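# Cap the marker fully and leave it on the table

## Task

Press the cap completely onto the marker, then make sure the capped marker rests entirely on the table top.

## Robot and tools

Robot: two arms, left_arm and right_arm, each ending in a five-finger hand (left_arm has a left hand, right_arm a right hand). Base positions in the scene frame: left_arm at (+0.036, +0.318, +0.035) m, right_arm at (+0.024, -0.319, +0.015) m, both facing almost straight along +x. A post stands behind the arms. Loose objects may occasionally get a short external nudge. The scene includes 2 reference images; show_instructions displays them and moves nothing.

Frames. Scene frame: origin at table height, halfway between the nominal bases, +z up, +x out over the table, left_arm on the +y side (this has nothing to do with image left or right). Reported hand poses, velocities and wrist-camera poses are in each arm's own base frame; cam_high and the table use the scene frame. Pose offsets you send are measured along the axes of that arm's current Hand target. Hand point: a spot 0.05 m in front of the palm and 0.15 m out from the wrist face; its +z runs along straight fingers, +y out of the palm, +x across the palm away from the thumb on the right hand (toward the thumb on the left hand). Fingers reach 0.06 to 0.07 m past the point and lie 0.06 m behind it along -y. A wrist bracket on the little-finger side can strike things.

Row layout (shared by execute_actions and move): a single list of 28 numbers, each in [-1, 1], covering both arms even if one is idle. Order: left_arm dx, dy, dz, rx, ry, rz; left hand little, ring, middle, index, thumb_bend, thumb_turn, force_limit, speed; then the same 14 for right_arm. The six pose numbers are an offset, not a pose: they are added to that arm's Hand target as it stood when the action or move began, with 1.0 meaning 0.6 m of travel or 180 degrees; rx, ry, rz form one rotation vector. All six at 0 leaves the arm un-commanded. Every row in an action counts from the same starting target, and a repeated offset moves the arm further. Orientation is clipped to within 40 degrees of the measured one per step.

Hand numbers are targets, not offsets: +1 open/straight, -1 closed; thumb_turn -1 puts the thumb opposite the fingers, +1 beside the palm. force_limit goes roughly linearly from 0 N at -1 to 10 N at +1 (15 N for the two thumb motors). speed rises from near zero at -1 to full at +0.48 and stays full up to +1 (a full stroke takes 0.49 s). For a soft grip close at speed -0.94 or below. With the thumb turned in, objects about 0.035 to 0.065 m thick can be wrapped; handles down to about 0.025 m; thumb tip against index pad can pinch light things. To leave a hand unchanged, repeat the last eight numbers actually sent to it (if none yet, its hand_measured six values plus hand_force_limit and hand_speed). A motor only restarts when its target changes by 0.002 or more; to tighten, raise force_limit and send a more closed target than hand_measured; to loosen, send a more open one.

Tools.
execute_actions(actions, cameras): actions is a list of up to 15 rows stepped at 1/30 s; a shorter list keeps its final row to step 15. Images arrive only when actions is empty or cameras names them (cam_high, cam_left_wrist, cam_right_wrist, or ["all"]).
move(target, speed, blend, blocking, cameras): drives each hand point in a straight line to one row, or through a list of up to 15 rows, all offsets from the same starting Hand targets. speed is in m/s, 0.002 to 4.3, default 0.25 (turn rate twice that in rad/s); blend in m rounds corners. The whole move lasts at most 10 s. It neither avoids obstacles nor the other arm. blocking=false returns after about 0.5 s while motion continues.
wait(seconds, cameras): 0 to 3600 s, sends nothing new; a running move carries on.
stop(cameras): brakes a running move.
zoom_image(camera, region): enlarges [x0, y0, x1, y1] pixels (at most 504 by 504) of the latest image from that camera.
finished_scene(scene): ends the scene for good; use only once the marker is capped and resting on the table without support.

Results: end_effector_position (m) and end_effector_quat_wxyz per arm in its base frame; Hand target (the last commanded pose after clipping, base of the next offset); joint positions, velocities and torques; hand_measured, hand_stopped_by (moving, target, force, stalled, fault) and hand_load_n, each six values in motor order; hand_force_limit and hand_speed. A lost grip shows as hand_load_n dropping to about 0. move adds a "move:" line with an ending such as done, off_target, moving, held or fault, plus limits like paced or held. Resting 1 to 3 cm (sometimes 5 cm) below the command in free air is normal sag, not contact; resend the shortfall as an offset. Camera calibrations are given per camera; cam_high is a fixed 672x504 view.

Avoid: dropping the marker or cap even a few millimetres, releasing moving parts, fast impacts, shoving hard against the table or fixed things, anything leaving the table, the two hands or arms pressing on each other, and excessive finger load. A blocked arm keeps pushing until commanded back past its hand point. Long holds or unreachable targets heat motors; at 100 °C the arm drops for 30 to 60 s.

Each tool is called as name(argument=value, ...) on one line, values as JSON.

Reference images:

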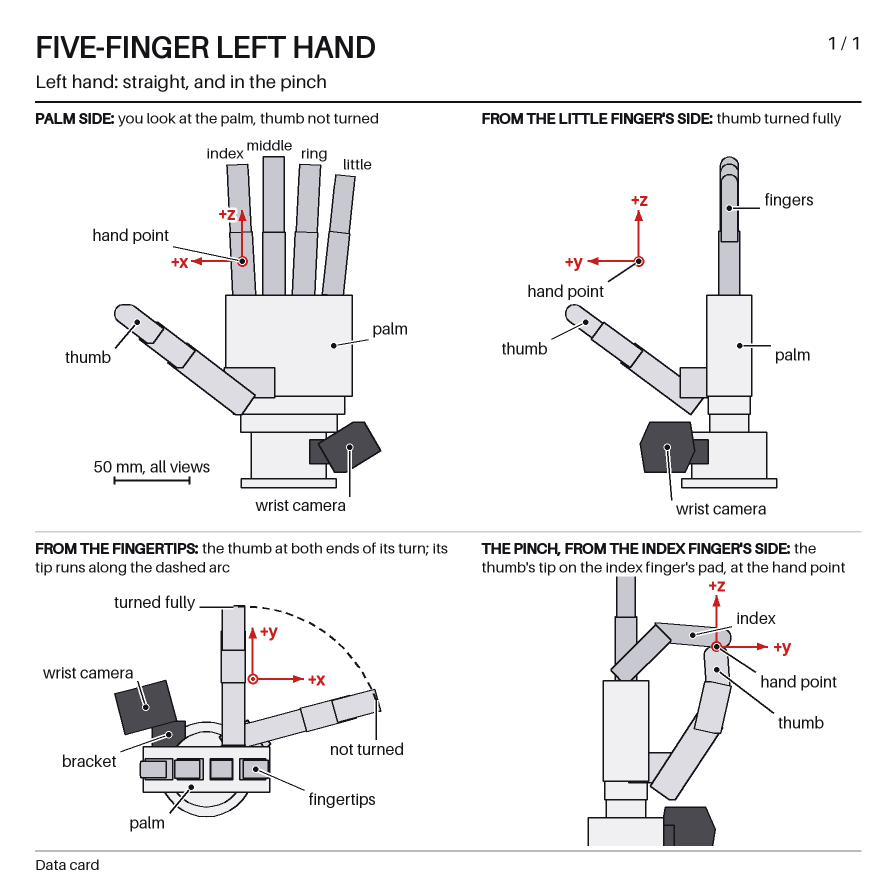

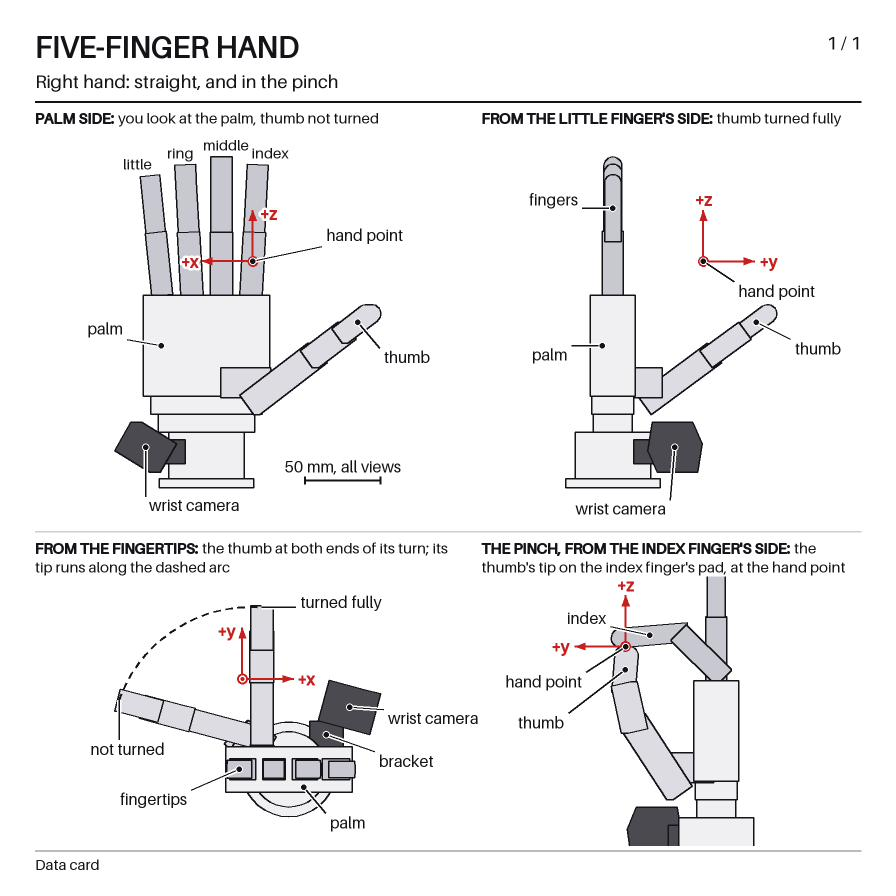

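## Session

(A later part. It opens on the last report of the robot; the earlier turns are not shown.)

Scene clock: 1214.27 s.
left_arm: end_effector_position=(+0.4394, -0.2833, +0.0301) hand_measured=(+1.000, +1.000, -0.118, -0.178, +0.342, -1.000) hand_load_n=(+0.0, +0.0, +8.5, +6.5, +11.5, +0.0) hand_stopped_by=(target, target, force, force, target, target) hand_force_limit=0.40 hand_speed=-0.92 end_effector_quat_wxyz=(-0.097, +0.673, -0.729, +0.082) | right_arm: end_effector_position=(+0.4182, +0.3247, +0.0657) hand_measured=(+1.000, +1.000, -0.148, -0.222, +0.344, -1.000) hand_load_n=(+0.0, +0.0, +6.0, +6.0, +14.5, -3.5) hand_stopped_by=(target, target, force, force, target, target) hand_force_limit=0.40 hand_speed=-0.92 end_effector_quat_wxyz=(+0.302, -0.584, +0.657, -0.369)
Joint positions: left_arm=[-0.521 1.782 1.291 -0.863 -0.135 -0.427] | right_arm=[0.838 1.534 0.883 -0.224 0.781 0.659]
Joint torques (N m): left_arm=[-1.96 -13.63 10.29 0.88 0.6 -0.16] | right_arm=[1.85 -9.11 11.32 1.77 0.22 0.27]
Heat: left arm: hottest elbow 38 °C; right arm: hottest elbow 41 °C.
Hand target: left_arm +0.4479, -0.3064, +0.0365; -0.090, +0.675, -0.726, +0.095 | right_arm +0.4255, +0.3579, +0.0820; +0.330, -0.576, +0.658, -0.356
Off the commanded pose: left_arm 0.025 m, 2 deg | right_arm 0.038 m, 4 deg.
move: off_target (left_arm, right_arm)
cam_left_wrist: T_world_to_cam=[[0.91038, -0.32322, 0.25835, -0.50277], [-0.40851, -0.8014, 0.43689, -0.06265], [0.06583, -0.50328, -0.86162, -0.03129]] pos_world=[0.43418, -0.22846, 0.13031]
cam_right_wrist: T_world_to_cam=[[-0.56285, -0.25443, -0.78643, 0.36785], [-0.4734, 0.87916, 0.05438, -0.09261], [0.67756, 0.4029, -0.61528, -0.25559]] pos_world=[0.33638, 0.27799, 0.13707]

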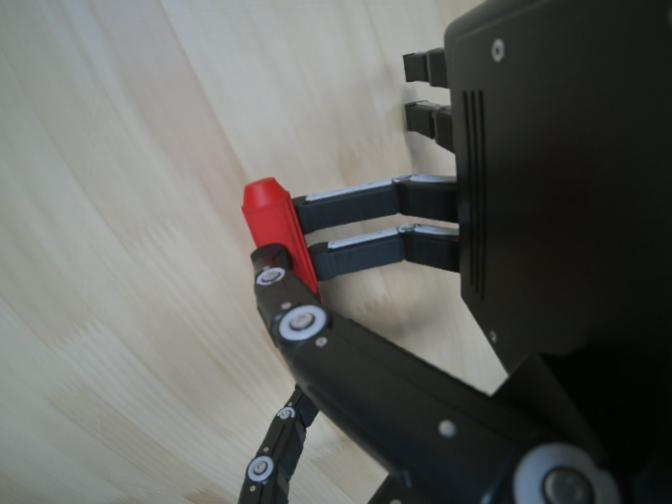

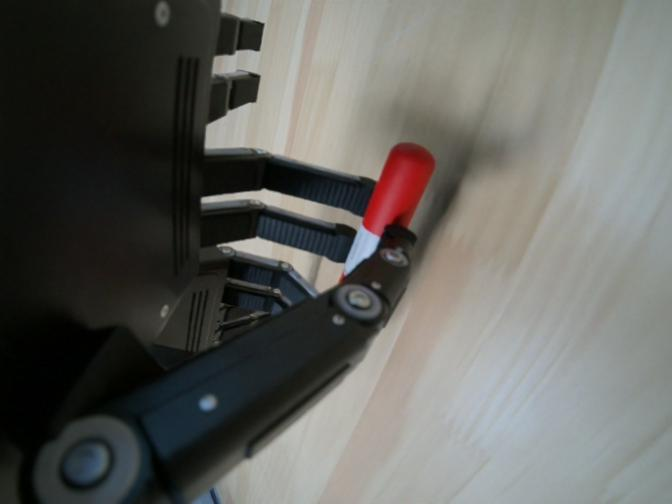

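move(target=[0.005,-0.0017,-0.0065,0,0.0092,-0.0025,1,1,-0.7,-0.7,0.34,-1,0.4,-0.92,-0.0083,-0.0057,-0.0035,0,-0.0058,0.0094,1,1,-0.7,-0.7,0.34,-1,0.4,-0.92], cameras=["cam_left_wrist","cam_right_wrist"], speed=0.02)

zoom_image(camera="cam_left_wrist", region=[290, 260, 350, 330])

zoom_image(camera="cam_right_wrist", region=[320, 120, 440, 300])

Scene clock: 1233.07 s.
left_arm: end_effector_position=(+0.4391, -0.2839, +0.0305) hand_measured=(+1.000, +1.000, -0.118, -0.178, +0.342, -1.000) hand_load_n=(+0.0, +0.0, +8.5, +6.5, +11.5, +0.0) hand_stopped_by=(target, target, force, force, target, target) hand_force_limit=0.40 hand_speed=-0.92 end_effector_quat_wxyz=(-0.091, +0.674, -0.728, +0.084) | right_arm: end_effector_position=(+0.4181, +0.3253, +0.0656) hand_measured=(+1.000, +1.000, -0.148, -0.222, +0.344, -1.000) hand_load_n=(+0.0, +0.0, +6.0, +6.0, +14.5, -4.0) hand_stopped_by=(target, target, force, force, target, target) hand_force_limit=0.40 hand_speed=-0.92 end_effector_quat_wxyz=(+0.303, -0.584, +0.658, -0.368)
Joint positions: left_arm=[-0.518 1.782 1.291 -0.863 -0.122 -0.427] | right_arm=[0.838 1.534 0.883 -0.224 0.778 0.662]
Joint torques (N m): left_arm=[-1.73 -14.33 9.94 1.24 1.25 -0.18] | right_arm=[1.85 -9.64 11.22 2.14 -0.21 0.41]
Heat: left arm: hottest elbow 37 °C; right arm: hottest elbow 42 °C.
Hand target: left_arm +0.4477, -0.3094, +0.0405; -0.079, +0.676, -0.725, +0.105 | right_arm +0.4261, +0.3628, +0.0861; +0.341, -0.570, +0.663, -0.346
Off the commanded pose: left_arm 0.029 m, 3 deg | right_arm 0.043 m, 5 deg.
move: off_target (left_arm, right_arm)
cam_left_wrist: T_world_to_cam=[[0.91234, -0.31945, 0.2561, -0.50254], [-0.40492, -0.79661, 0.44883, -0.0641], [0.06063, -0.51319, -0.85613, -0.03192]] pos_world=[0.43447, -0.22798, 0.13014]
cam_right_wrist: T_world_to_cam=[[-0.56376, -0.2514, -0.78675, 0.36722], [-0.47337, 0.87893, 0.05835, -0.09339], [0.67683, 0.40532, -0.61451, -0.25629]] pos_world=[0.33628, 0.27828, 0.13687]

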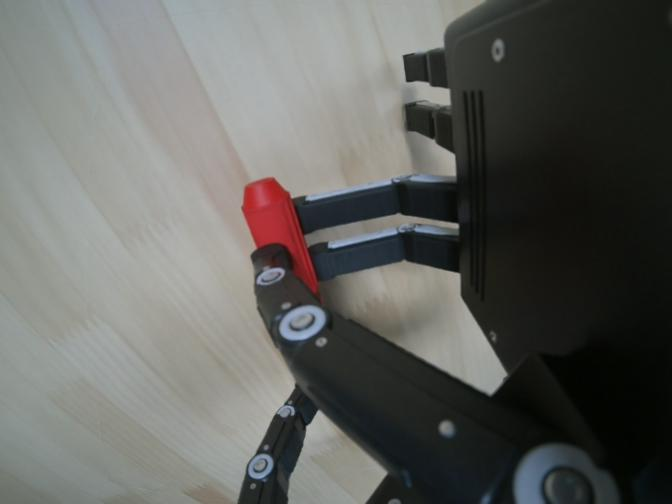

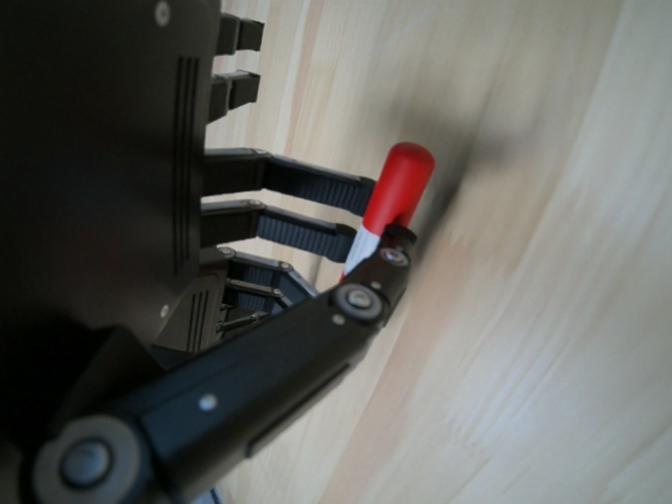

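Scaled by 7.200 from the camera's image (finer frame: 960x720).

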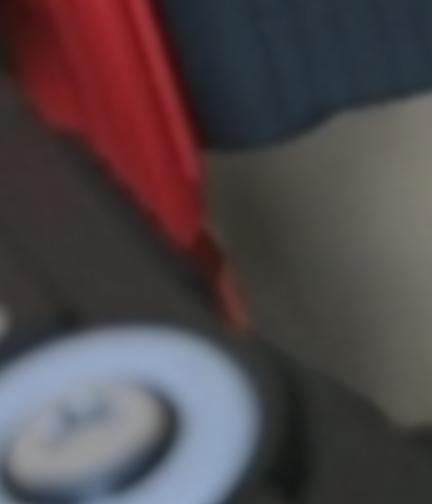

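Scaled by 2.800 from the camera's image (finer frame: 960x720).

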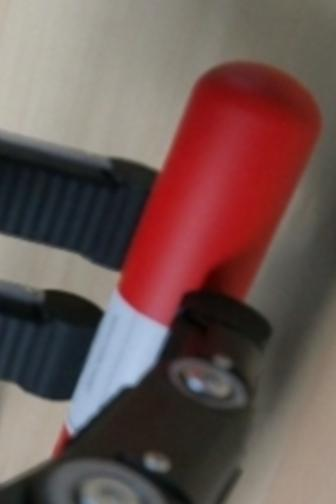

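zoom_image(camera="cam_left_wrist", region=[305, 280, 335, 310])

zoom_image(camera="cam_right_wrist", region=[180, 220, 360, 420])

Scaled by 16.800 from the camera's image (finer frame: 960x720).

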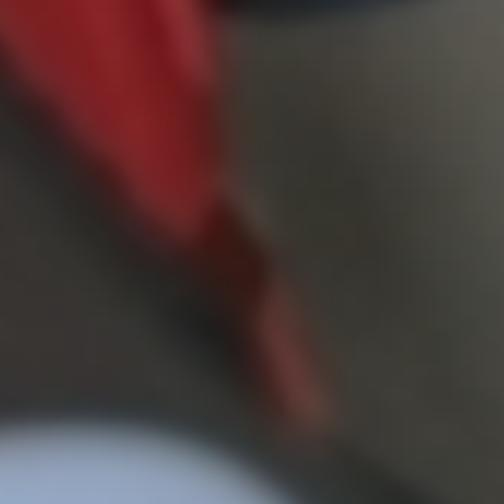

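Scaled by 2.520 from the camera's image (finer frame: 960x720).

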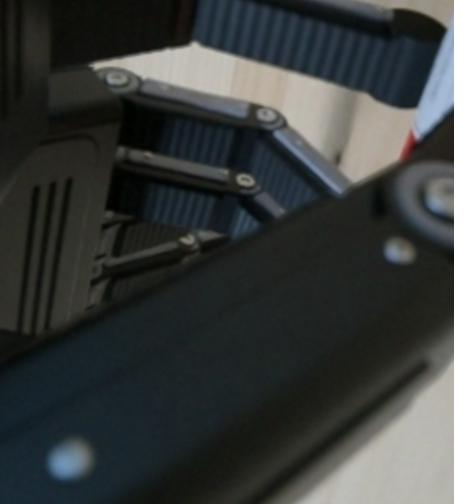

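move(target=[0.0133,-0.0009,-0.0033,0,0,0,1,1,-0.7,-0.7,0.34,-1,0.4,-0.92,-0.02,-0.0029,-0.0018,0,-0.0029,0.0047,1,1,-0.7,-0.7,0.34,-1,0.4,-0.92], cameras=["cam_high","cam_left_wrist","cam_right_wrist"], speed=0.02)

zoom_image(camera="cam_left_wrist", region=[290, 260, 350, 330])

zoom_image(camera="cam_right_wrist", region=[320, 120, 440, 300])

Scene clock: 1254.37 s.
left_arm: end_effector_position=(+0.4390, -0.2832, +0.0314) hand_measured=(+1.000, +1.000, -0.118, -0.178, +0.342, -1.000) hand_load_n=(+0.0, +0.0, +8.5, +7.0, +11.5, +0.0) hand_stopped_by=(target, target, force, force, target, target) hand_force_limit=0.40 hand_speed=-0.92 end_effector_quat_wxyz=(-0.092, +0.674, -0.728, +0.082) | right_arm: end_effector_position=(+0.4185, +0.3267, +0.0667) hand_measured=(+1.000, +1.000, -0.148, -0.222, +0.344, -1.000) hand_load_n=(+0.0, +0.0, +6.5, +5.5, +14.0, -4.5) hand_stopped_by=(target, target, force, force, target, target) hand_force_limit=0.40 hand_speed=-0.92 end_effector_quat_wxyz=(+0.302, -0.582, +0.661, -0.366)
Joint positions: left_arm=[-0.518 1.782 1.294 -0.869 -0.125 -0.427] | right_arm=[0.839 1.535 0.89 -0.235 0.778 0.673]
Joint velocities: left_arm=[-0.015 -0.005 -0.046 -0.007 -0.022 0.007] | right_arm=[within noise]
Joint torques (N m): left_arm=[-2.96 -13.92 10.69 1.06 1.25 -0.3] | right_arm=[2.78 -9.17 12.45 2.13 -0.2 0.49]
Heat: left arm: hottest elbow 37 °C; right arm: hottest elbow 43 °C.
Hand target: left_arm +0.4469, -0.3172, +0.0427; -0.079, +0.676, -0.725, +0.105 | right_arm +0.4274, +0.3746, +0.0890; +0.347, -0.566, +0.666, -0.340
Off the commanded pose: left_arm 0.037 m, 3 deg | right_arm 0.054 m, 6 deg.
move: off_target (left_arm, right_arm)
cam_left_wrist: T_world_to_cam=[[0.91292, -0.32, 0.25332, -0.50283], [-0.40375, -0.79875, 0.44607, -0.06493], [0.0596, -0.50951, -0.8584, -0.02925]] pos_world=[0.43457, -0.22767, 0.13123]
cam_right_wrist: T_world_to_cam=[[-0.56725, -0.24392, -0.7866, 0.36773], [-0.46842, 0.88114, 0.06456, -0.09763], [0.67736, 0.40508, -0.61408, -0.25662]] pos_world=[0.33669, 0.27967, 0.13797]

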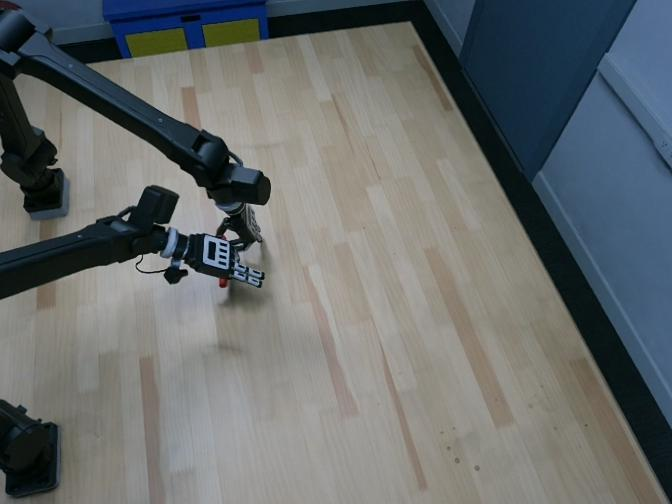

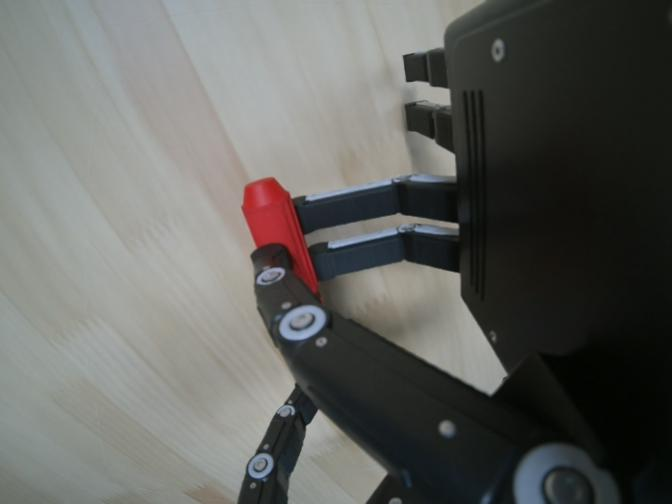

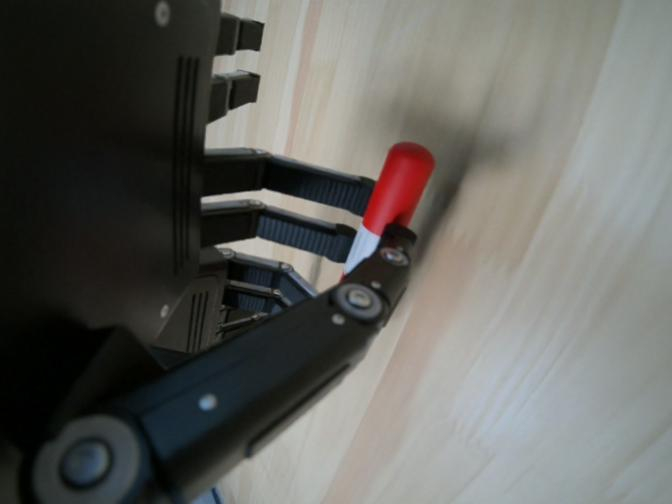

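Scaled by 7.200 from the camera's image (finer frame: 960x720).

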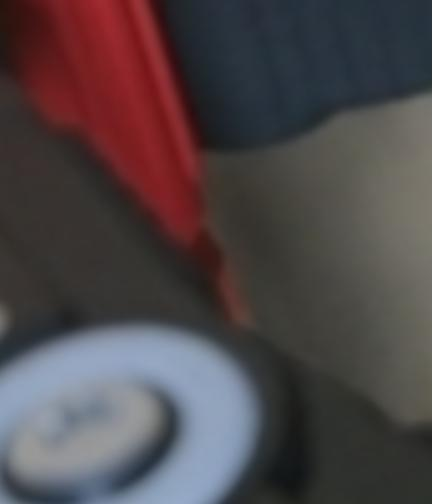

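Scaled by 2.800 from the camera's image (finer frame: 960x720).

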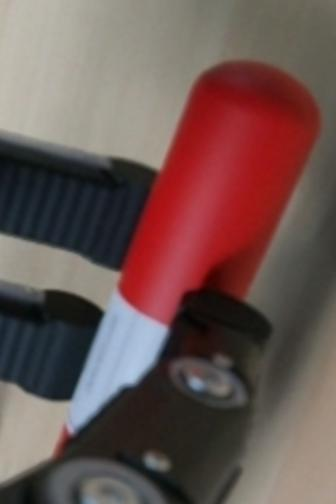

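move(target=[-0.0400,0,0.0140,0,-0.0092,0.0025,1,1,-0.7,-0.7,0.34,-1,0.4,-0.92,0.041,0.0080,0.0095,0,0.0054,-0.0087,1,1,-0.7,-0.7,0.34,-1,0.4,-0.92], cameras=["cam_high","cam_left_wrist","cam_right_wrist"], speed=0.03)

zoom_image(camera="cam_left_wrist", region=[290, 260, 350, 330])

Scene clock: 1270.87 s.
left_arm: end_effector_position=(+0.4418, -0.2783, +0.0312) hand_measured=(+1.000, +1.000, -0.118, -0.178, +0.342, -1.000) hand_load_n=(+0.0, +0.0, +8.5, +5.0, +12.5, +0.0) hand_stopped_by=(target, target, force, force, target, target) hand_force_limit=0.40 hand_speed=-0.92 end_effector_quat_wxyz=(-0.095, +0.676, -0.727, +0.080) | right_arm: end_effector_position=(+0.4198, +0.3300, +0.0682) hand_measured=(+1.000, +1.000, -0.148, -0.222, +0.344, -1.000) hand_load_n=(+0.0, -0.5, +6.5, +7.5, +13.5, -3.0) hand_stopped_by=(target, target, force, force, target, target) hand_force_limit=0.40 hand_speed=-0.92 end_effector_quat_wxyz=(+0.308, -0.583, +0.659, -0.363)
Joint positions: left_arm=[-0.509 1.782 1.294 -0.869 -0.13 -0.422] | right_arm=[0.839 1.535 0.89 -0.22 0.77 0.664]
Joint torques (N m): left_arm=[-0.85 -13.98 8.98 1.65 0.57 0.01] | right_arm=[0.5 -10.11 8.73 2.91 -0.04 0.18]
Motor temperatures (°C): left_arm=[26 31 39 26 26 24] | right_arm=[25 28 46 24 27 25]
Heat: left arm: hottest elbow 39 °C; right arm: hottest elbow 46 °C.
Hand target: left_arm +0.4509, -0.2936, +0.0339; -0.090, +0.675, -0.726, +0.095 | right_arm +0.4270, +0.3506, +0.0803; +0.337, -0.572, +0.661, -0.350
Off the commanded pose: left_arm 0.018 m, 2 deg | right_arm 0.025 m, 4 deg.
move: off_target (left_arm, right_arm)
cam_left_wrist: T_world_to_cam=[[0.91383, -0.3171, 0.25371, -0.50329], [-0.40103, -0.80304, 0.4408, -0.06209], [0.06396, -0.50456, -0.86101, -0.02758]] pos_world=[0.43678, -0.22337, 0.13132]
cam_right_wrist: T_world_to_cam=[[-0.56122, -0.24344, -0.79106, 0.36805], [-0.47764, 0.87582, 0.06934, -0.09473], [0.67594, 0.41676, -0.6078, -0.26151]] pos_world=[0.33808, 0.28155, 0.13877]

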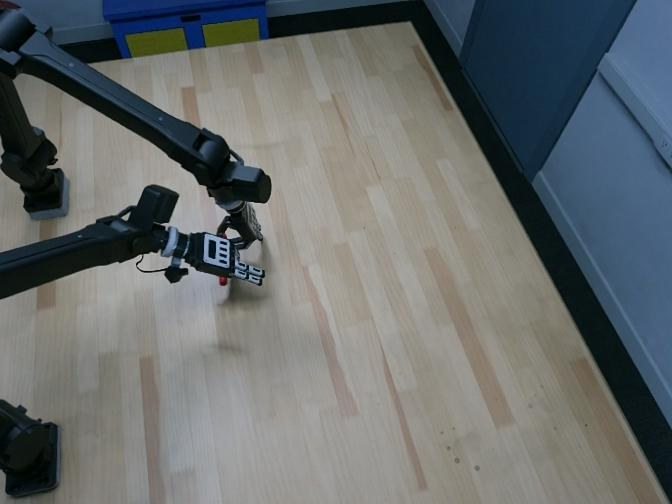

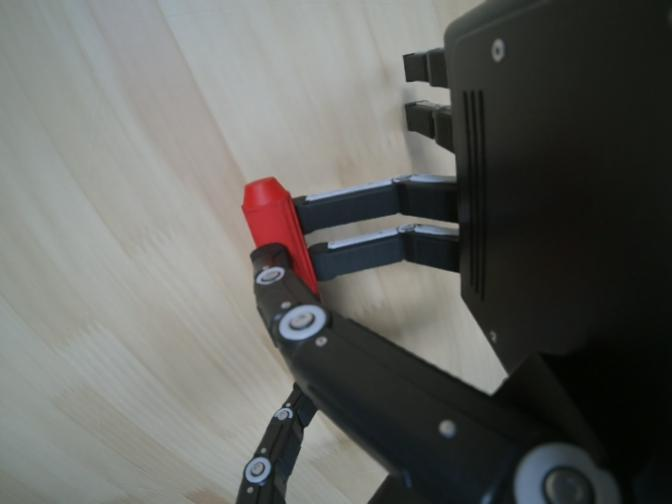

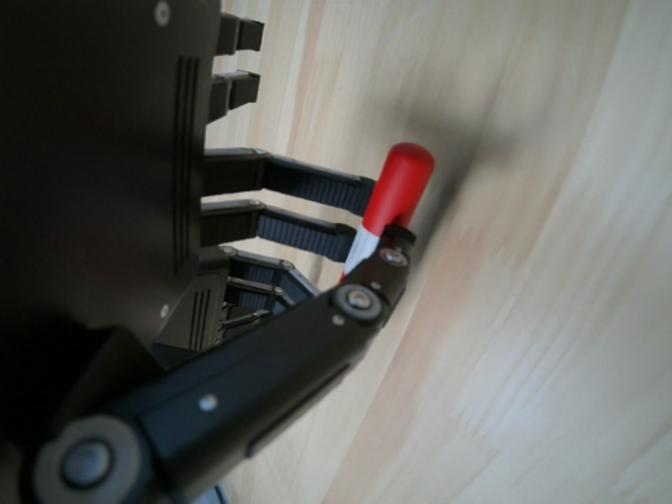

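Scaled by 7.200 from the camera's image (finer frame: 960x720).

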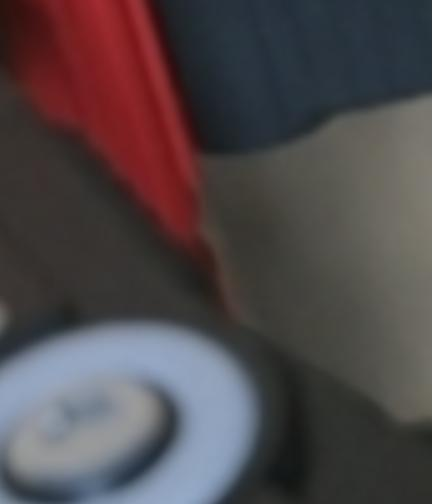

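move(target=[[0,0,0,0,0,0,1,1,0.0,0.0,0.34,-1,0.4,-0.94,0,0,0,0,0,0,1,1,-0.7,-0.7,0.34,-1,0.4,-0.92],[0,0,0,0,0,0,1,1,0.6,0.6,0.7,-1,0.4,-0.7,0,0,0,0,0,0,1,1,-0.7,-0.7,0.34,-1,0.4,-0.92]], cameras=["cam_high","cam_left_wrist","cam_right_wrist"], speed=0.03)

zoom_image(camera="cam_left_wrist", region=[220, 160, 400, 360])

Scene clock: 1281.63 s.
left_arm: end_effector_position=(+0.4394, -0.2822, +0.0315) hand_measured=(+1.000, +1.000, +0.600, +0.600, +0.700, -1.000) hand_load_n=(+0.0, +0.0, +0.0, +0.0, +0.0, +0.0) hand_stopped_by=(target, target, target, target, target, target) hand_force_limit=0.40 hand_speed=-0.70 end_effector_quat_wxyz=(-0.088, +0.674, -0.729, +0.083) | right_arm: end_effector_position=(+0.4212, +0.3352, +0.0700) hand_measured=(+1.000, +1.000, -0.148, -0.222, +0.344, -1.000) hand_load_n=(+0.0, +0.0, +6.0, +6.0, +12.5, -1.5) hand_stopped_by=(target, target, force, force, target, target) hand_force_limit=0.40 hand_speed=-0.92 end_effector_quat_wxyz=(+0.318, -0.580, +0.660, -0.356)
Joint positions: left_arm=[-0.513 1.782 1.294 -0.869 -0.117 -0.422] | right_arm=[0.839 1.535 0.89 -0.203 0.757 0.669]
Joint torques (N m): left_arm=[-0.56 -13.98 9.01 1.68 0.01 0] | right_arm=[0.5 -9.82 8.87 2.32 0.39 0.12]
Heat: left arm: hottest elbow 39 °C; right arm: hottest elbow 45 °C.
Hand target: left_arm +0.4508, -0.2938, +0.0339; -0.090, +0.675, -0.726, +0.095 | right_arm +0.4271, +0.3505, +0.0803; +0.337, -0.572, +0.661, -0.350
Off the commanded pose: left_arm 0.016 m, 1 deg | right_arm 0.019 m, 2 deg.
move: done; target 2's new numbers were sent with left_arm's hand 0.016 m and 1 deg from that target
cam_left_wrist: T_world_to_cam=[[0.91331, -0.32029, 0.25157, -0.50305], [-0.4035, -0.79547, 0.45212, -0.06355], [0.05531, -0.51443, -0.85575, -0.0282]] pos_world=[0.43536, -0.22618, 0.13115]
cam_right_wrist: T_world_to_cam=[[-0.55567, -0.22833, -0.79944, 0.36468], [-0.48351, 0.87097, 0.08732, -0.09602], [0.67635, 0.43505, -0.59437, -0.2708]] pos_world=[0.33937, 0.2847, 0.13897]

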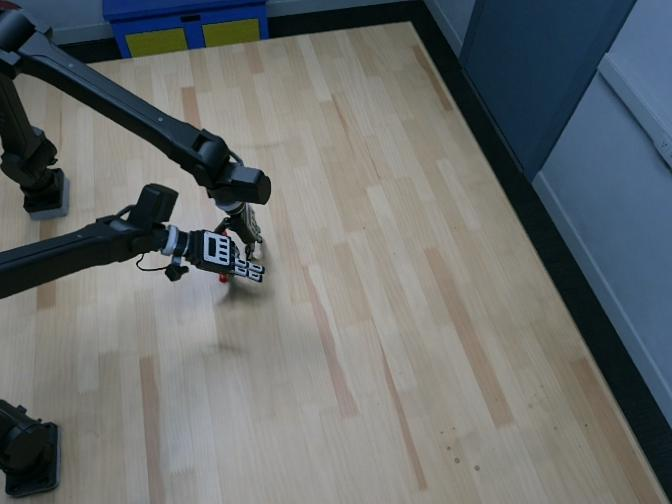

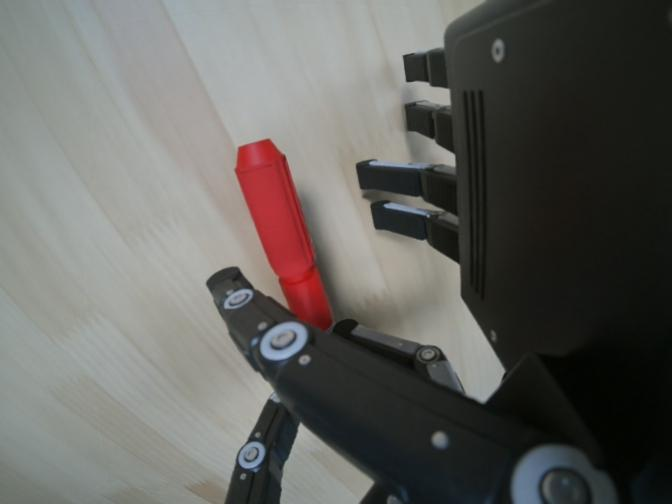

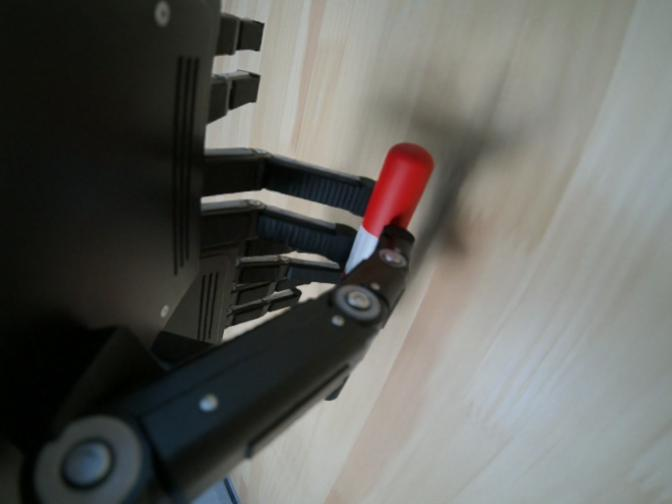

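Scaled by 2.520 from the camera's image (finer frame: 960x720).

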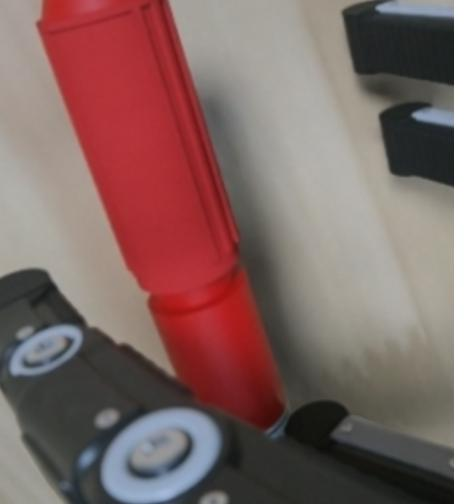

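zoom_image(camera="cam_left_wrist", region=[260, 250, 340, 330])

Scaled by 6.300 from the camera's image (finer frame: 960x720).

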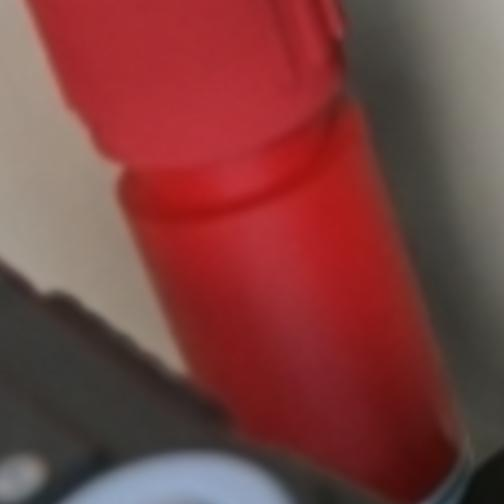

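zoom_image(camera="cam_left_wrist", region=[268, 255, 298, 295])

zoom_image(camera="cam_left_wrist", region=[300, 250, 330, 290])

Scaled by 12.600 from the camera's image (finer frame: 960x720).

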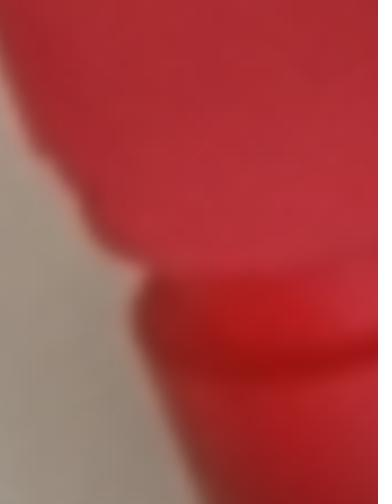

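Scaled by 12.600 from the camera's image (finer frame: 960x720).

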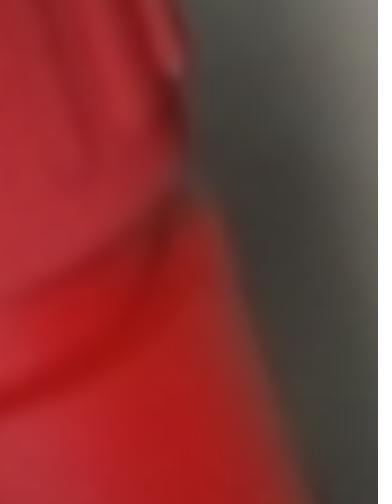

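wait(seconds=0, cameras=["cam_left_wrist","cam_right_wrist","cam_high"])

Scene clock: 1343.83 s.
left_arm: end_effector_position=(+0.4394, -0.2822, +0.0315) hand_measured=(+1.000, +1.000, +0.600, +0.600, +0.700, -1.000) hand_load_n=(+0.0, +0.0, +0.0, +0.0, +0.0, +0.0) hand_stopped_by=(target, target, target, target, target, target) hand_force_limit=0.40 hand_speed=-0.70 end_effector_quat_wxyz=(-0.088, +0.674, -0.729, +0.083) | right_arm: end_effector_position=(+0.4212, +0.3352, +0.0700) hand_measured=(+1.000, +1.000, -0.148, -0.222, +0.344, -1.000) hand_load_n=(+0.0, +0.0, +6.0, +6.5, +12.0, -1.5) hand_stopped_by=(target, target, force, force, target, target) hand_force_limit=0.40 hand_speed=-0.92 end_effector_quat_wxyz=(+0.318, -0.580, +0.660, -0.356)
Joint positions: left_arm=[-0.513 1.782 1.294 -0.869 -0.117 -0.422] | right_arm=[0.839 1.535 0.89 -0.203 0.757 0.669]
Joint torques (N m): left_arm=[-0.56 -13.92 9.05 1.66 0 0] | right_arm=[0.44 -9.82 8.83 2.36 0.4 0.12]
Heat: left arm: hottest elbow 39 °C; right arm: hottest elbow 43 °C.
Hand target: left_arm +0.4508, -0.2938, +0.0339; -0.090, +0.675, -0.726, +0.095 | right_arm +0.4271, +0.3505, +0.0803; +0.337, -0.572, +0.661, -0.350
Off the commanded pose: left_arm 0.016 m, 1 deg | right_arm 0.019 m, 2 deg.
cam_left_wrist: T_world_to_cam=[[0.91331, -0.32029, 0.25157, -0.50305], [-0.4035, -0.79547, 0.45212, -0.06355], [0.05531, -0.51443, -0.85575, -0.0282]] pos_world=[0.43536, -0.22618, 0.13115]
cam_right_wrist: T_world_to_cam=[[-0.55567, -0.22833, -0.79944, 0.36468], [-0.48351, 0.87097, 0.08732, -0.09602], [0.67635, 0.43505, -0.59437, -0.2708]] pos_world=[0.33937, 0.2847, 0.13897]

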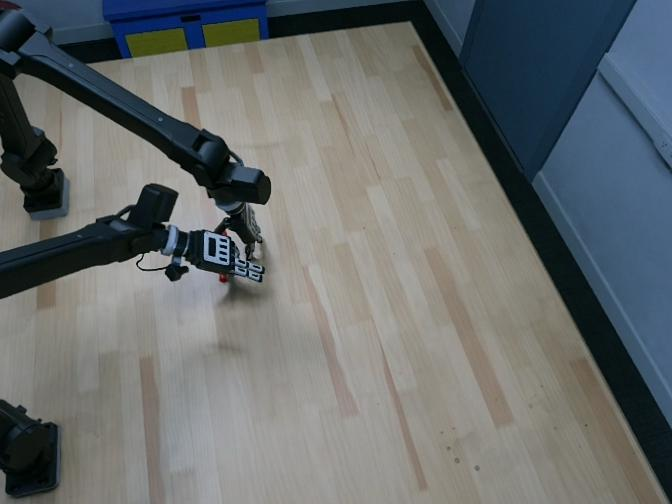

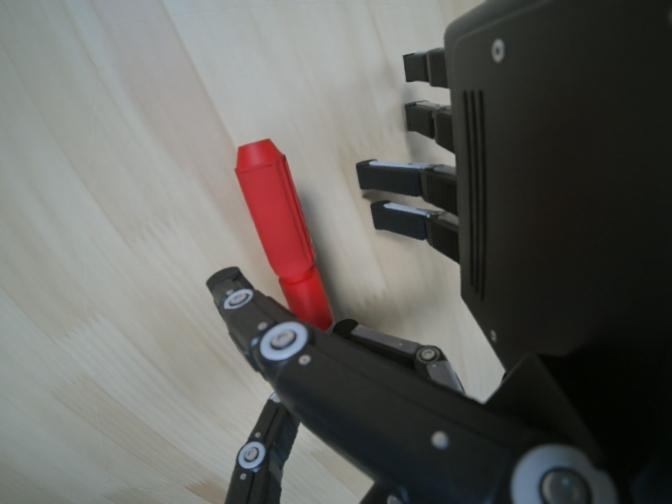

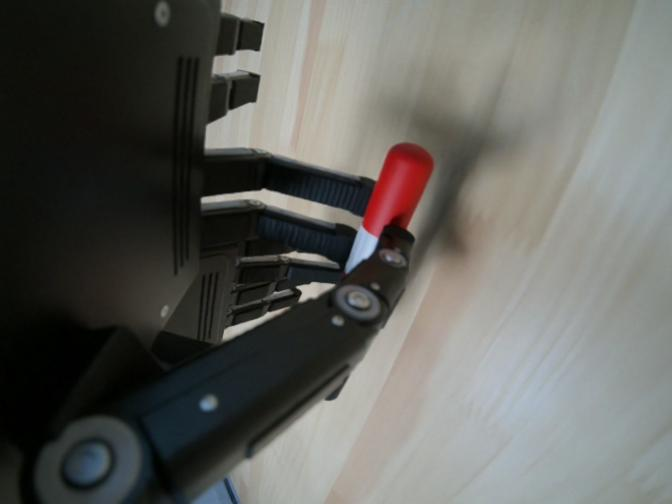

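zoom_image(camera="cam_left_wrist", region=[220, 120, 360, 350])

zoom_image(camera="cam_left_wrist", region=[260, 250, 340, 330])

Scaled by 2.191 from the camera's image (finer frame: 960x720).

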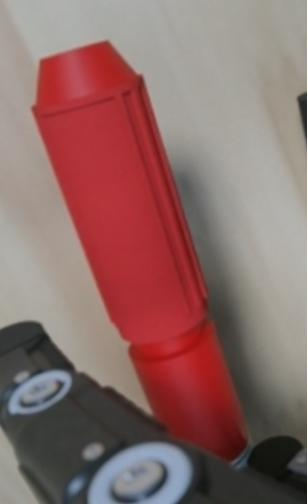

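Scaled by 6.300 from the camera's image (finer frame: 960x720).

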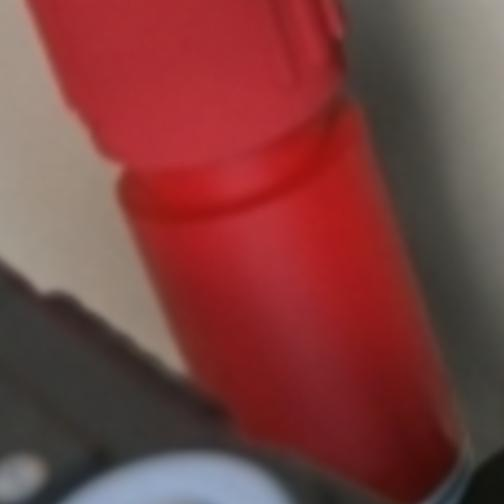

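move(target=[0,0,0,0,0,0, 1,1,-0.7,-0.7,0.34,-1,0.45,-0.92, 0,0,0,0,0,0, 1,1,-0.7,-0.7,0.34,-1,0.4,-0.92], cameras=["cam_left_wrist","cam_right_wrist"])

Scene clock: 1409.10 s.
left_arm: end_effector_position=(+0.4396, -0.2825, +0.0316) hand_measured=(+1.000, +1.000, -0.100, -0.168, +0.344, -1.000) hand_load_n=(+0.0, +0.0, +4.5, +7.5, +9.0, +0.0) hand_stopped_by=(target, target, force, force, target, target) hand_force_limit=0.45 hand_speed=-0.92 end_effector_quat_wxyz=(-0.088, +0.674, -0.729, +0.083) | right_arm: end_effector_position=(+0.4211, +0.3353, +0.0700) hand_measured=(+1.000, +1.000, -0.148, -0.222, +0.344, -1.000) hand_load_n=(+0.0, +0.0, +6.0, +5.5, +12.5, -1.5) hand_stopped_by=(target, target, force, force, target, target) hand_force_limit=0.40 hand_speed=-0.92 end_effector_quat_wxyz=(+0.318, -0.581, +0.660, -0.355)
Joint positions: left_arm=[-0.513 1.782 1.294 -0.868 -0.116 -0.422] | right_arm=[0.839 1.535 0.89 -0.203 0.756 0.669]
Joint torques (N m): left_arm=[-0.5 -14.04 8.99 1.62 -0.01 -0.01] | right_arm=[0.32 -9.93 8.79 2.37 0.41 0.11]
Heat: left arm: hottest elbow 39 °C; right arm: hottest elbow 42 °C.
Hand target: left_arm +0.4509, -0.2938, +0.0339; -0.090, +0.675, -0.726, +0.095 | right_arm +0.4270, +0.3505, +0.0802; +0.337, -0.572, +0.661, -0.350
Off the commanded pose: left_arm 0.016 m, 1 deg | right_arm 0.019 m, 2 deg.
move: done
cam_left_wrist: T_world_to_cam=[[0.91307, -0.32014, 0.25263, -0.50327], [-0.40395, -0.79503, 0.4525, -0.0633], [0.05598, -0.51521, -0.85523, -0.0288]] pos_world=[0.43556, -0.22628, 0.13115]
cam_right_wrist: T_world_to_cam=[[-0.5559, -0.22832, -0.79928, 0.36473], [-0.48389, 0.87071, 0.08782, -0.09588], [0.67589, 0.43558, -0.5945, -0.27077]] pos_world=[0.33937, 0.2847, 0.13897]

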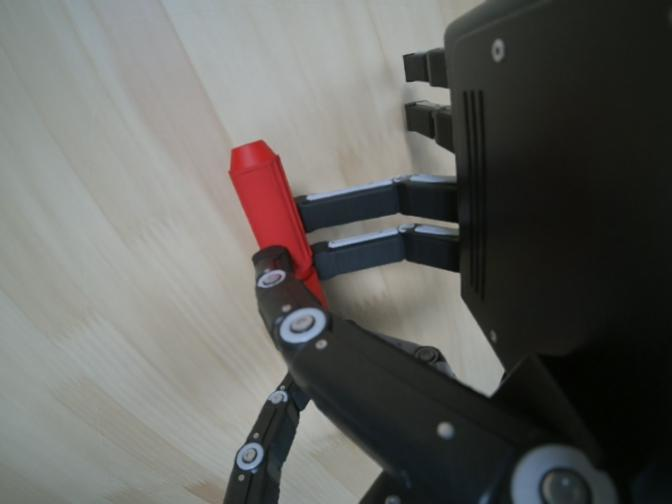

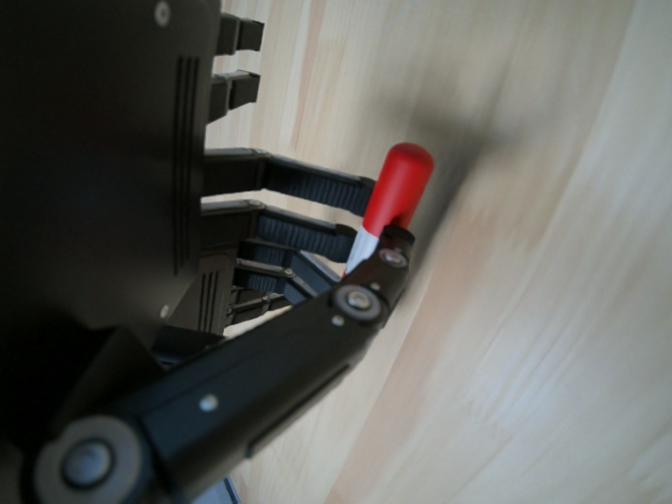

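move(target=[0.0133,0,0,0,0,0, 1,1,-0.7,-0.7,0.34,-1,0.45,-0.92, -0.0067,0,0,0,0,0, 1,1,-0.7,-0.7,0.34,-1,0.4,-0.92], speed=0.03)

Scene clock: 1418.80 s.
left_arm: end_effector_position=(+0.4392, -0.2836, +0.0314) hand_measured=(+1.000, +1.000, -0.100, -0.168, +0.344, -1.000) hand_load_n=(+0.0, +0.0, +5.0, +7.5, +9.0, +0.0) hand_stopped_by=(target, target, force, force, target, target) hand_force_limit=0.45 hand_speed=-0.92 end_effector_quat_wxyz=(-0.091, +0.674, -0.728, +0.083) | right_arm: end_effector_position=(+0.4212, +0.3352, +0.0701) hand_measured=(+1.000, +1.000, -0.148, -0.222, +0.344, -1.000) hand_load_n=(+0.0, +0.0, +6.0, +5.5, +12.5, -2.0) hand_stopped_by=(target, target, force, force, target, target) hand_force_limit=0.40 hand_speed=-0.92 end_effector_quat_wxyz=(+0.318, -0.580, +0.660, -0.356)
Joint positions: left_arm=[-0.518 1.782 1.294 -0.868 -0.124 -0.428] | right_arm=[0.839 1.535 0.89 -0.203 0.757 0.669]
Joint torques (N m): left_arm=[-1.44 -13.33 9.78 1.39 0.17 -0.07] | right_arm=[0.85 -9.52 9.65 2.13 0.49 0.16]
Heat: left arm: hottest elbow 39 °C; right arm: hottest elbow 42 °C.
Hand target: left_arm +0.4503, -0.3017, +0.0339; -0.090, +0.675, -0.726, +0.095 | right_arm +0.4275, +0.3545, +0.0804; +0.337, -0.572, +0.661, -0.350
Off the commanded pose: left_arm 0.021 m, 1 deg | right_arm 0.023 m, 2 deg.
move: off_target (left_arm, right_arm)

move(target=[0.015,0,0,0,0,0, 1,1,-0.7,-0.7,0.34,-1,0.45,-0.92, -0.015,0,0,0,0,0, 1,1,-0.7,-0.7,0.34,-1,0.4,-0.92], speed=0.03)

Scene clock: 1424.40 s.
left_arm: end_effector_position=(+0.4405, -0.2868, +0.0276) hand_measured=(+1.000, +1.000, -0.100, -0.168, +0.344, -1.000) hand_load_n=(+0.0, +0.0, +5.5, +7.0, +8.5, +0.0) hand_stopped_by=(target, target, force, force, target, target) hand_force_limit=0.45 hand_speed=-0.92 end_effector_quat_wxyz=(-0.095, +0.674, -0.728, +0.080) | right_arm: end_effector_position=(+0.4217, +0.3339, +0.0658) hand_measured=(+1.000, +1.000, -0.148, -0.222, +0.344, -1.000) hand_load_n=(+0.0, +0.0, +6.0, +4.5, +13.0, -2.5) hand_stopped_by=(target, target, force, force, target, target) hand_force_limit=0.40 hand_speed=-0.92 end_effector_quat_wxyz=(+0.312, -0.580, +0.660, -0.362)
Joint positions: left_arm=[-0.525 1.795 1.302 -0.868 -0.134 -0.435] | right_arm=[0.841 1.547 0.893 -0.204 0.771 0.671]
Joint torques (N m): left_arm=[-2.14 -13.74 10.14 1.16 0.47 -0.14] | right_arm=[1.49 -9.47 11.06 1.68 0.28 0.24]
Heat: left arm: hottest elbow 39 °C; right arm: hottest elbow 42 °C.
Hand target: left_arm +0.4497, -0.3107, +0.0340; -0.090, +0.675, -0.726, +0.095 | right_arm +0.4285, +0.3633, +0.0807; +0.337, -0.572, +0.661, -0.350
Off the commanded pose: left_arm 0.026 m, 2 deg | right_arm 0.034 m, 3 deg.
move: off_target (left_arm, right_arm)

wait(seconds=0, cameras=["cam_left_wrist","cam_right_wrist","cam_high"])

zoom_image(camera="cam_left_wrist", region=[220, 120, 360, 350])

Scene clock: 1429.03 s.
left_arm: end_effector_position=(+0.4405, -0.2868, +0.0276) hand_measured=(+1.000, +1.000, -0.100, -0.168, +0.344, -1.000) hand_load_n=(+0.0, +0.0, +5.5, +7.0, +8.5, +0.0) hand_stopped_by=(target, target, force, force, target, target) hand_force_limit=0.45 hand_speed=-0.92 end_effector_quat_wxyz=(-0.095, +0.674, -0.728, +0.080) | right_arm: end_effector_position=(+0.4217, +0.3339, +0.0658) hand_measured=(+1.000, +1.000, -0.148, -0.222, +0.344, -1.000) hand_load_n=(+0.0, +0.0, +6.0, +4.5, +13.0, -2.5) hand_stopped_by=(target, target, force, force, target, target) hand_force_limit=0.40 hand_speed=-0.92 end_effector_quat_wxyz=(+0.312, -0.580, +0.660, -0.362)
Joint positions: left_arm=[-0.525 1.795 1.302 -0.868 -0.134 -0.435] | right_arm=[0.841 1.547 0.893 -0.204 0.771 0.671]
Joint torques (N m): left_arm=[-2.14 -13.92 10.17 1.14 0.47 -0.13] | right_arm=[1.67 -9.29 11.07 1.65 0.29 0.25]
Heat: left arm: hottest elbow 38 °C; right arm: hottest elbow 42 °C.
Hand target: left_arm +0.4497, -0.3107, +0.0340; -0.090, +0.675, -0.726, +0.095 | right_arm +0.4285, +0.3633, +0.0807; +0.337, -0.572, +0.661, -0.350
Off the commanded pose: left_arm 0.026 m, 2 deg | right_arm 0.034 m, 3 deg.
cam_left_wrist: T_world_to_cam=[[0.91313, -0.32029, 0.25222, -0.50448], [-0.40298, -0.80271, 0.43962, -0.06682], [0.06165, -0.50306, -0.86205, -0.03329]] pos_world=[0.43578, -0.23196, 0.12791]
cam_right_wrist: T_world_to_cam=[[-0.55713, -0.23433, -0.79668, 0.36379], [-0.47619, 0.87611, 0.07531, -0.09813], [0.68034, 0.42132, -0.59969, -0.26989]] pos_world=[0.33957, 0.28493, 0.13537]

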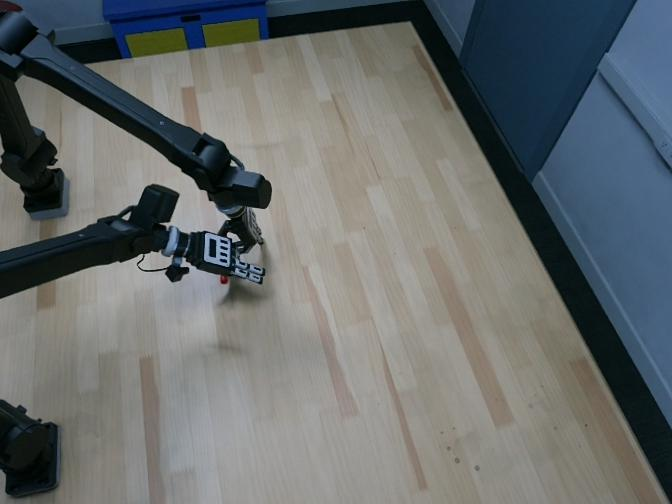

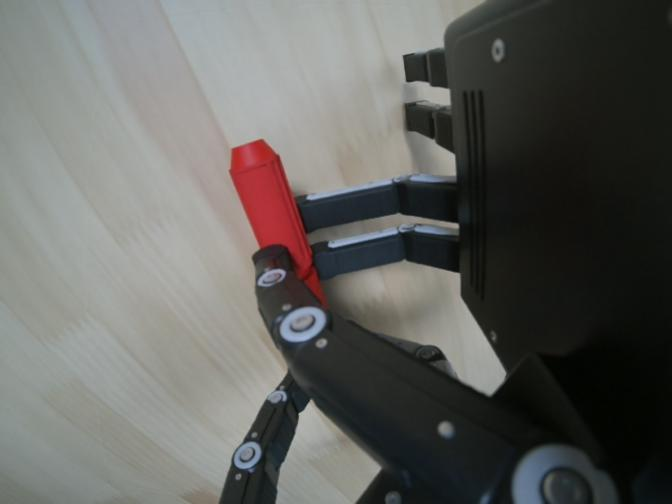

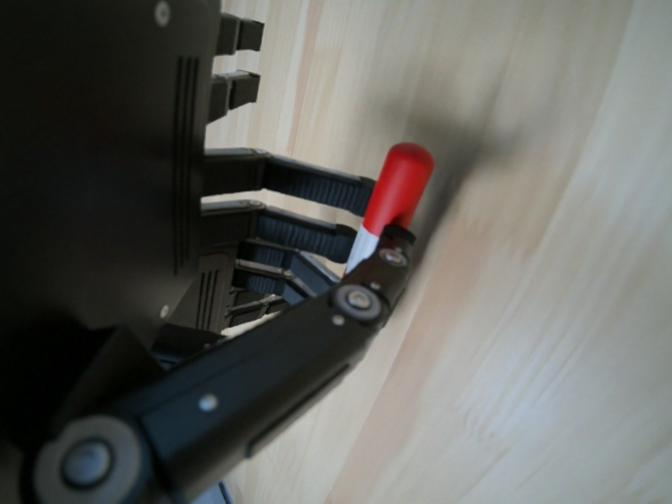

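Scaled by 2.191 from the camera's image (finer frame: 960x720).

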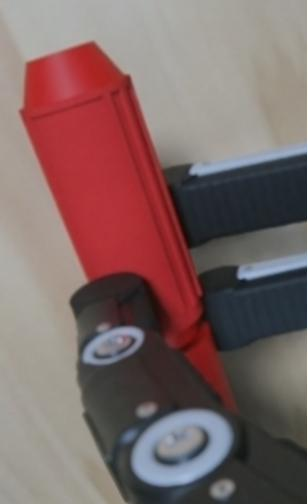

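move(target=[0.015,0,0,0,0,0, 1,1,-0.7,-0.7,0.34,-1,0.45,-0.92, -0.015,0,0,0,0,0, 1,1,-0.7,-0.7,0.34,-1,0.4,-0.92], speed=0.03)

Scene clock: 1434.93 s.
left_arm: end_effector_position=(+0.4420, -0.2887, +0.0251) hand_measured=(+1.000, +1.000, -0.100, -0.168, +0.344, -1.000) hand_load_n=(+0.0, +0.0, +7.0, +6.0, +8.5, +0.0) hand_stopped_by=(target, target, force, force, target, target) hand_force_limit=0.45 hand_speed=-0.92 end_effector_quat_wxyz=(-0.099, +0.674, -0.728, +0.077) | right_arm: end_effector_position=(+0.4229, +0.3341, +0.0636) hand_measured=(+1.000, +1.000, -0.148, -0.222, +0.344, -1.000) hand_load_n=(+0.0, +0.0, +5.5, +4.0, +13.0, -2.5) hand_stopped_by=(target, target, force, force, target, target) hand_force_limit=0.40 hand_speed=-0.92 end_effector_quat_wxyz=(+0.304, -0.582, +0.659, -0.368)
Joint positions: left_arm=[-0.53 1.805 1.31 -0.871 -0.144 -0.439] | right_arm=[0.844 1.561 0.908 -0.225 0.784 0.672]
Joint torques (N m): left_arm=[-2.96 -14.15 10.47 0.98 0.78 -0.25] | right_arm=[2.2 -9.47 11.56 1.83 0.08 0.34]
Motor temperatures (°C): left_arm=[25 31 38 26 24 23] | right_arm=[25 28 41 24 27 25]
Heat: left arm: hottest elbow 38 °C; right arm: hottest elbow 41 °C.
Hand target: left_arm +0.4492, -0.3196, +0.0338; -0.090, +0.675, -0.726, +0.095 | right_arm +0.4295, +0.3724, +0.0811; +0.337, -0.572, +0.661, -0.350
Off the commanded pose: left_arm 0.033 m, 2 deg | right_arm 0.042 m, 4 deg.
move: off_target (left_arm, right_arm)


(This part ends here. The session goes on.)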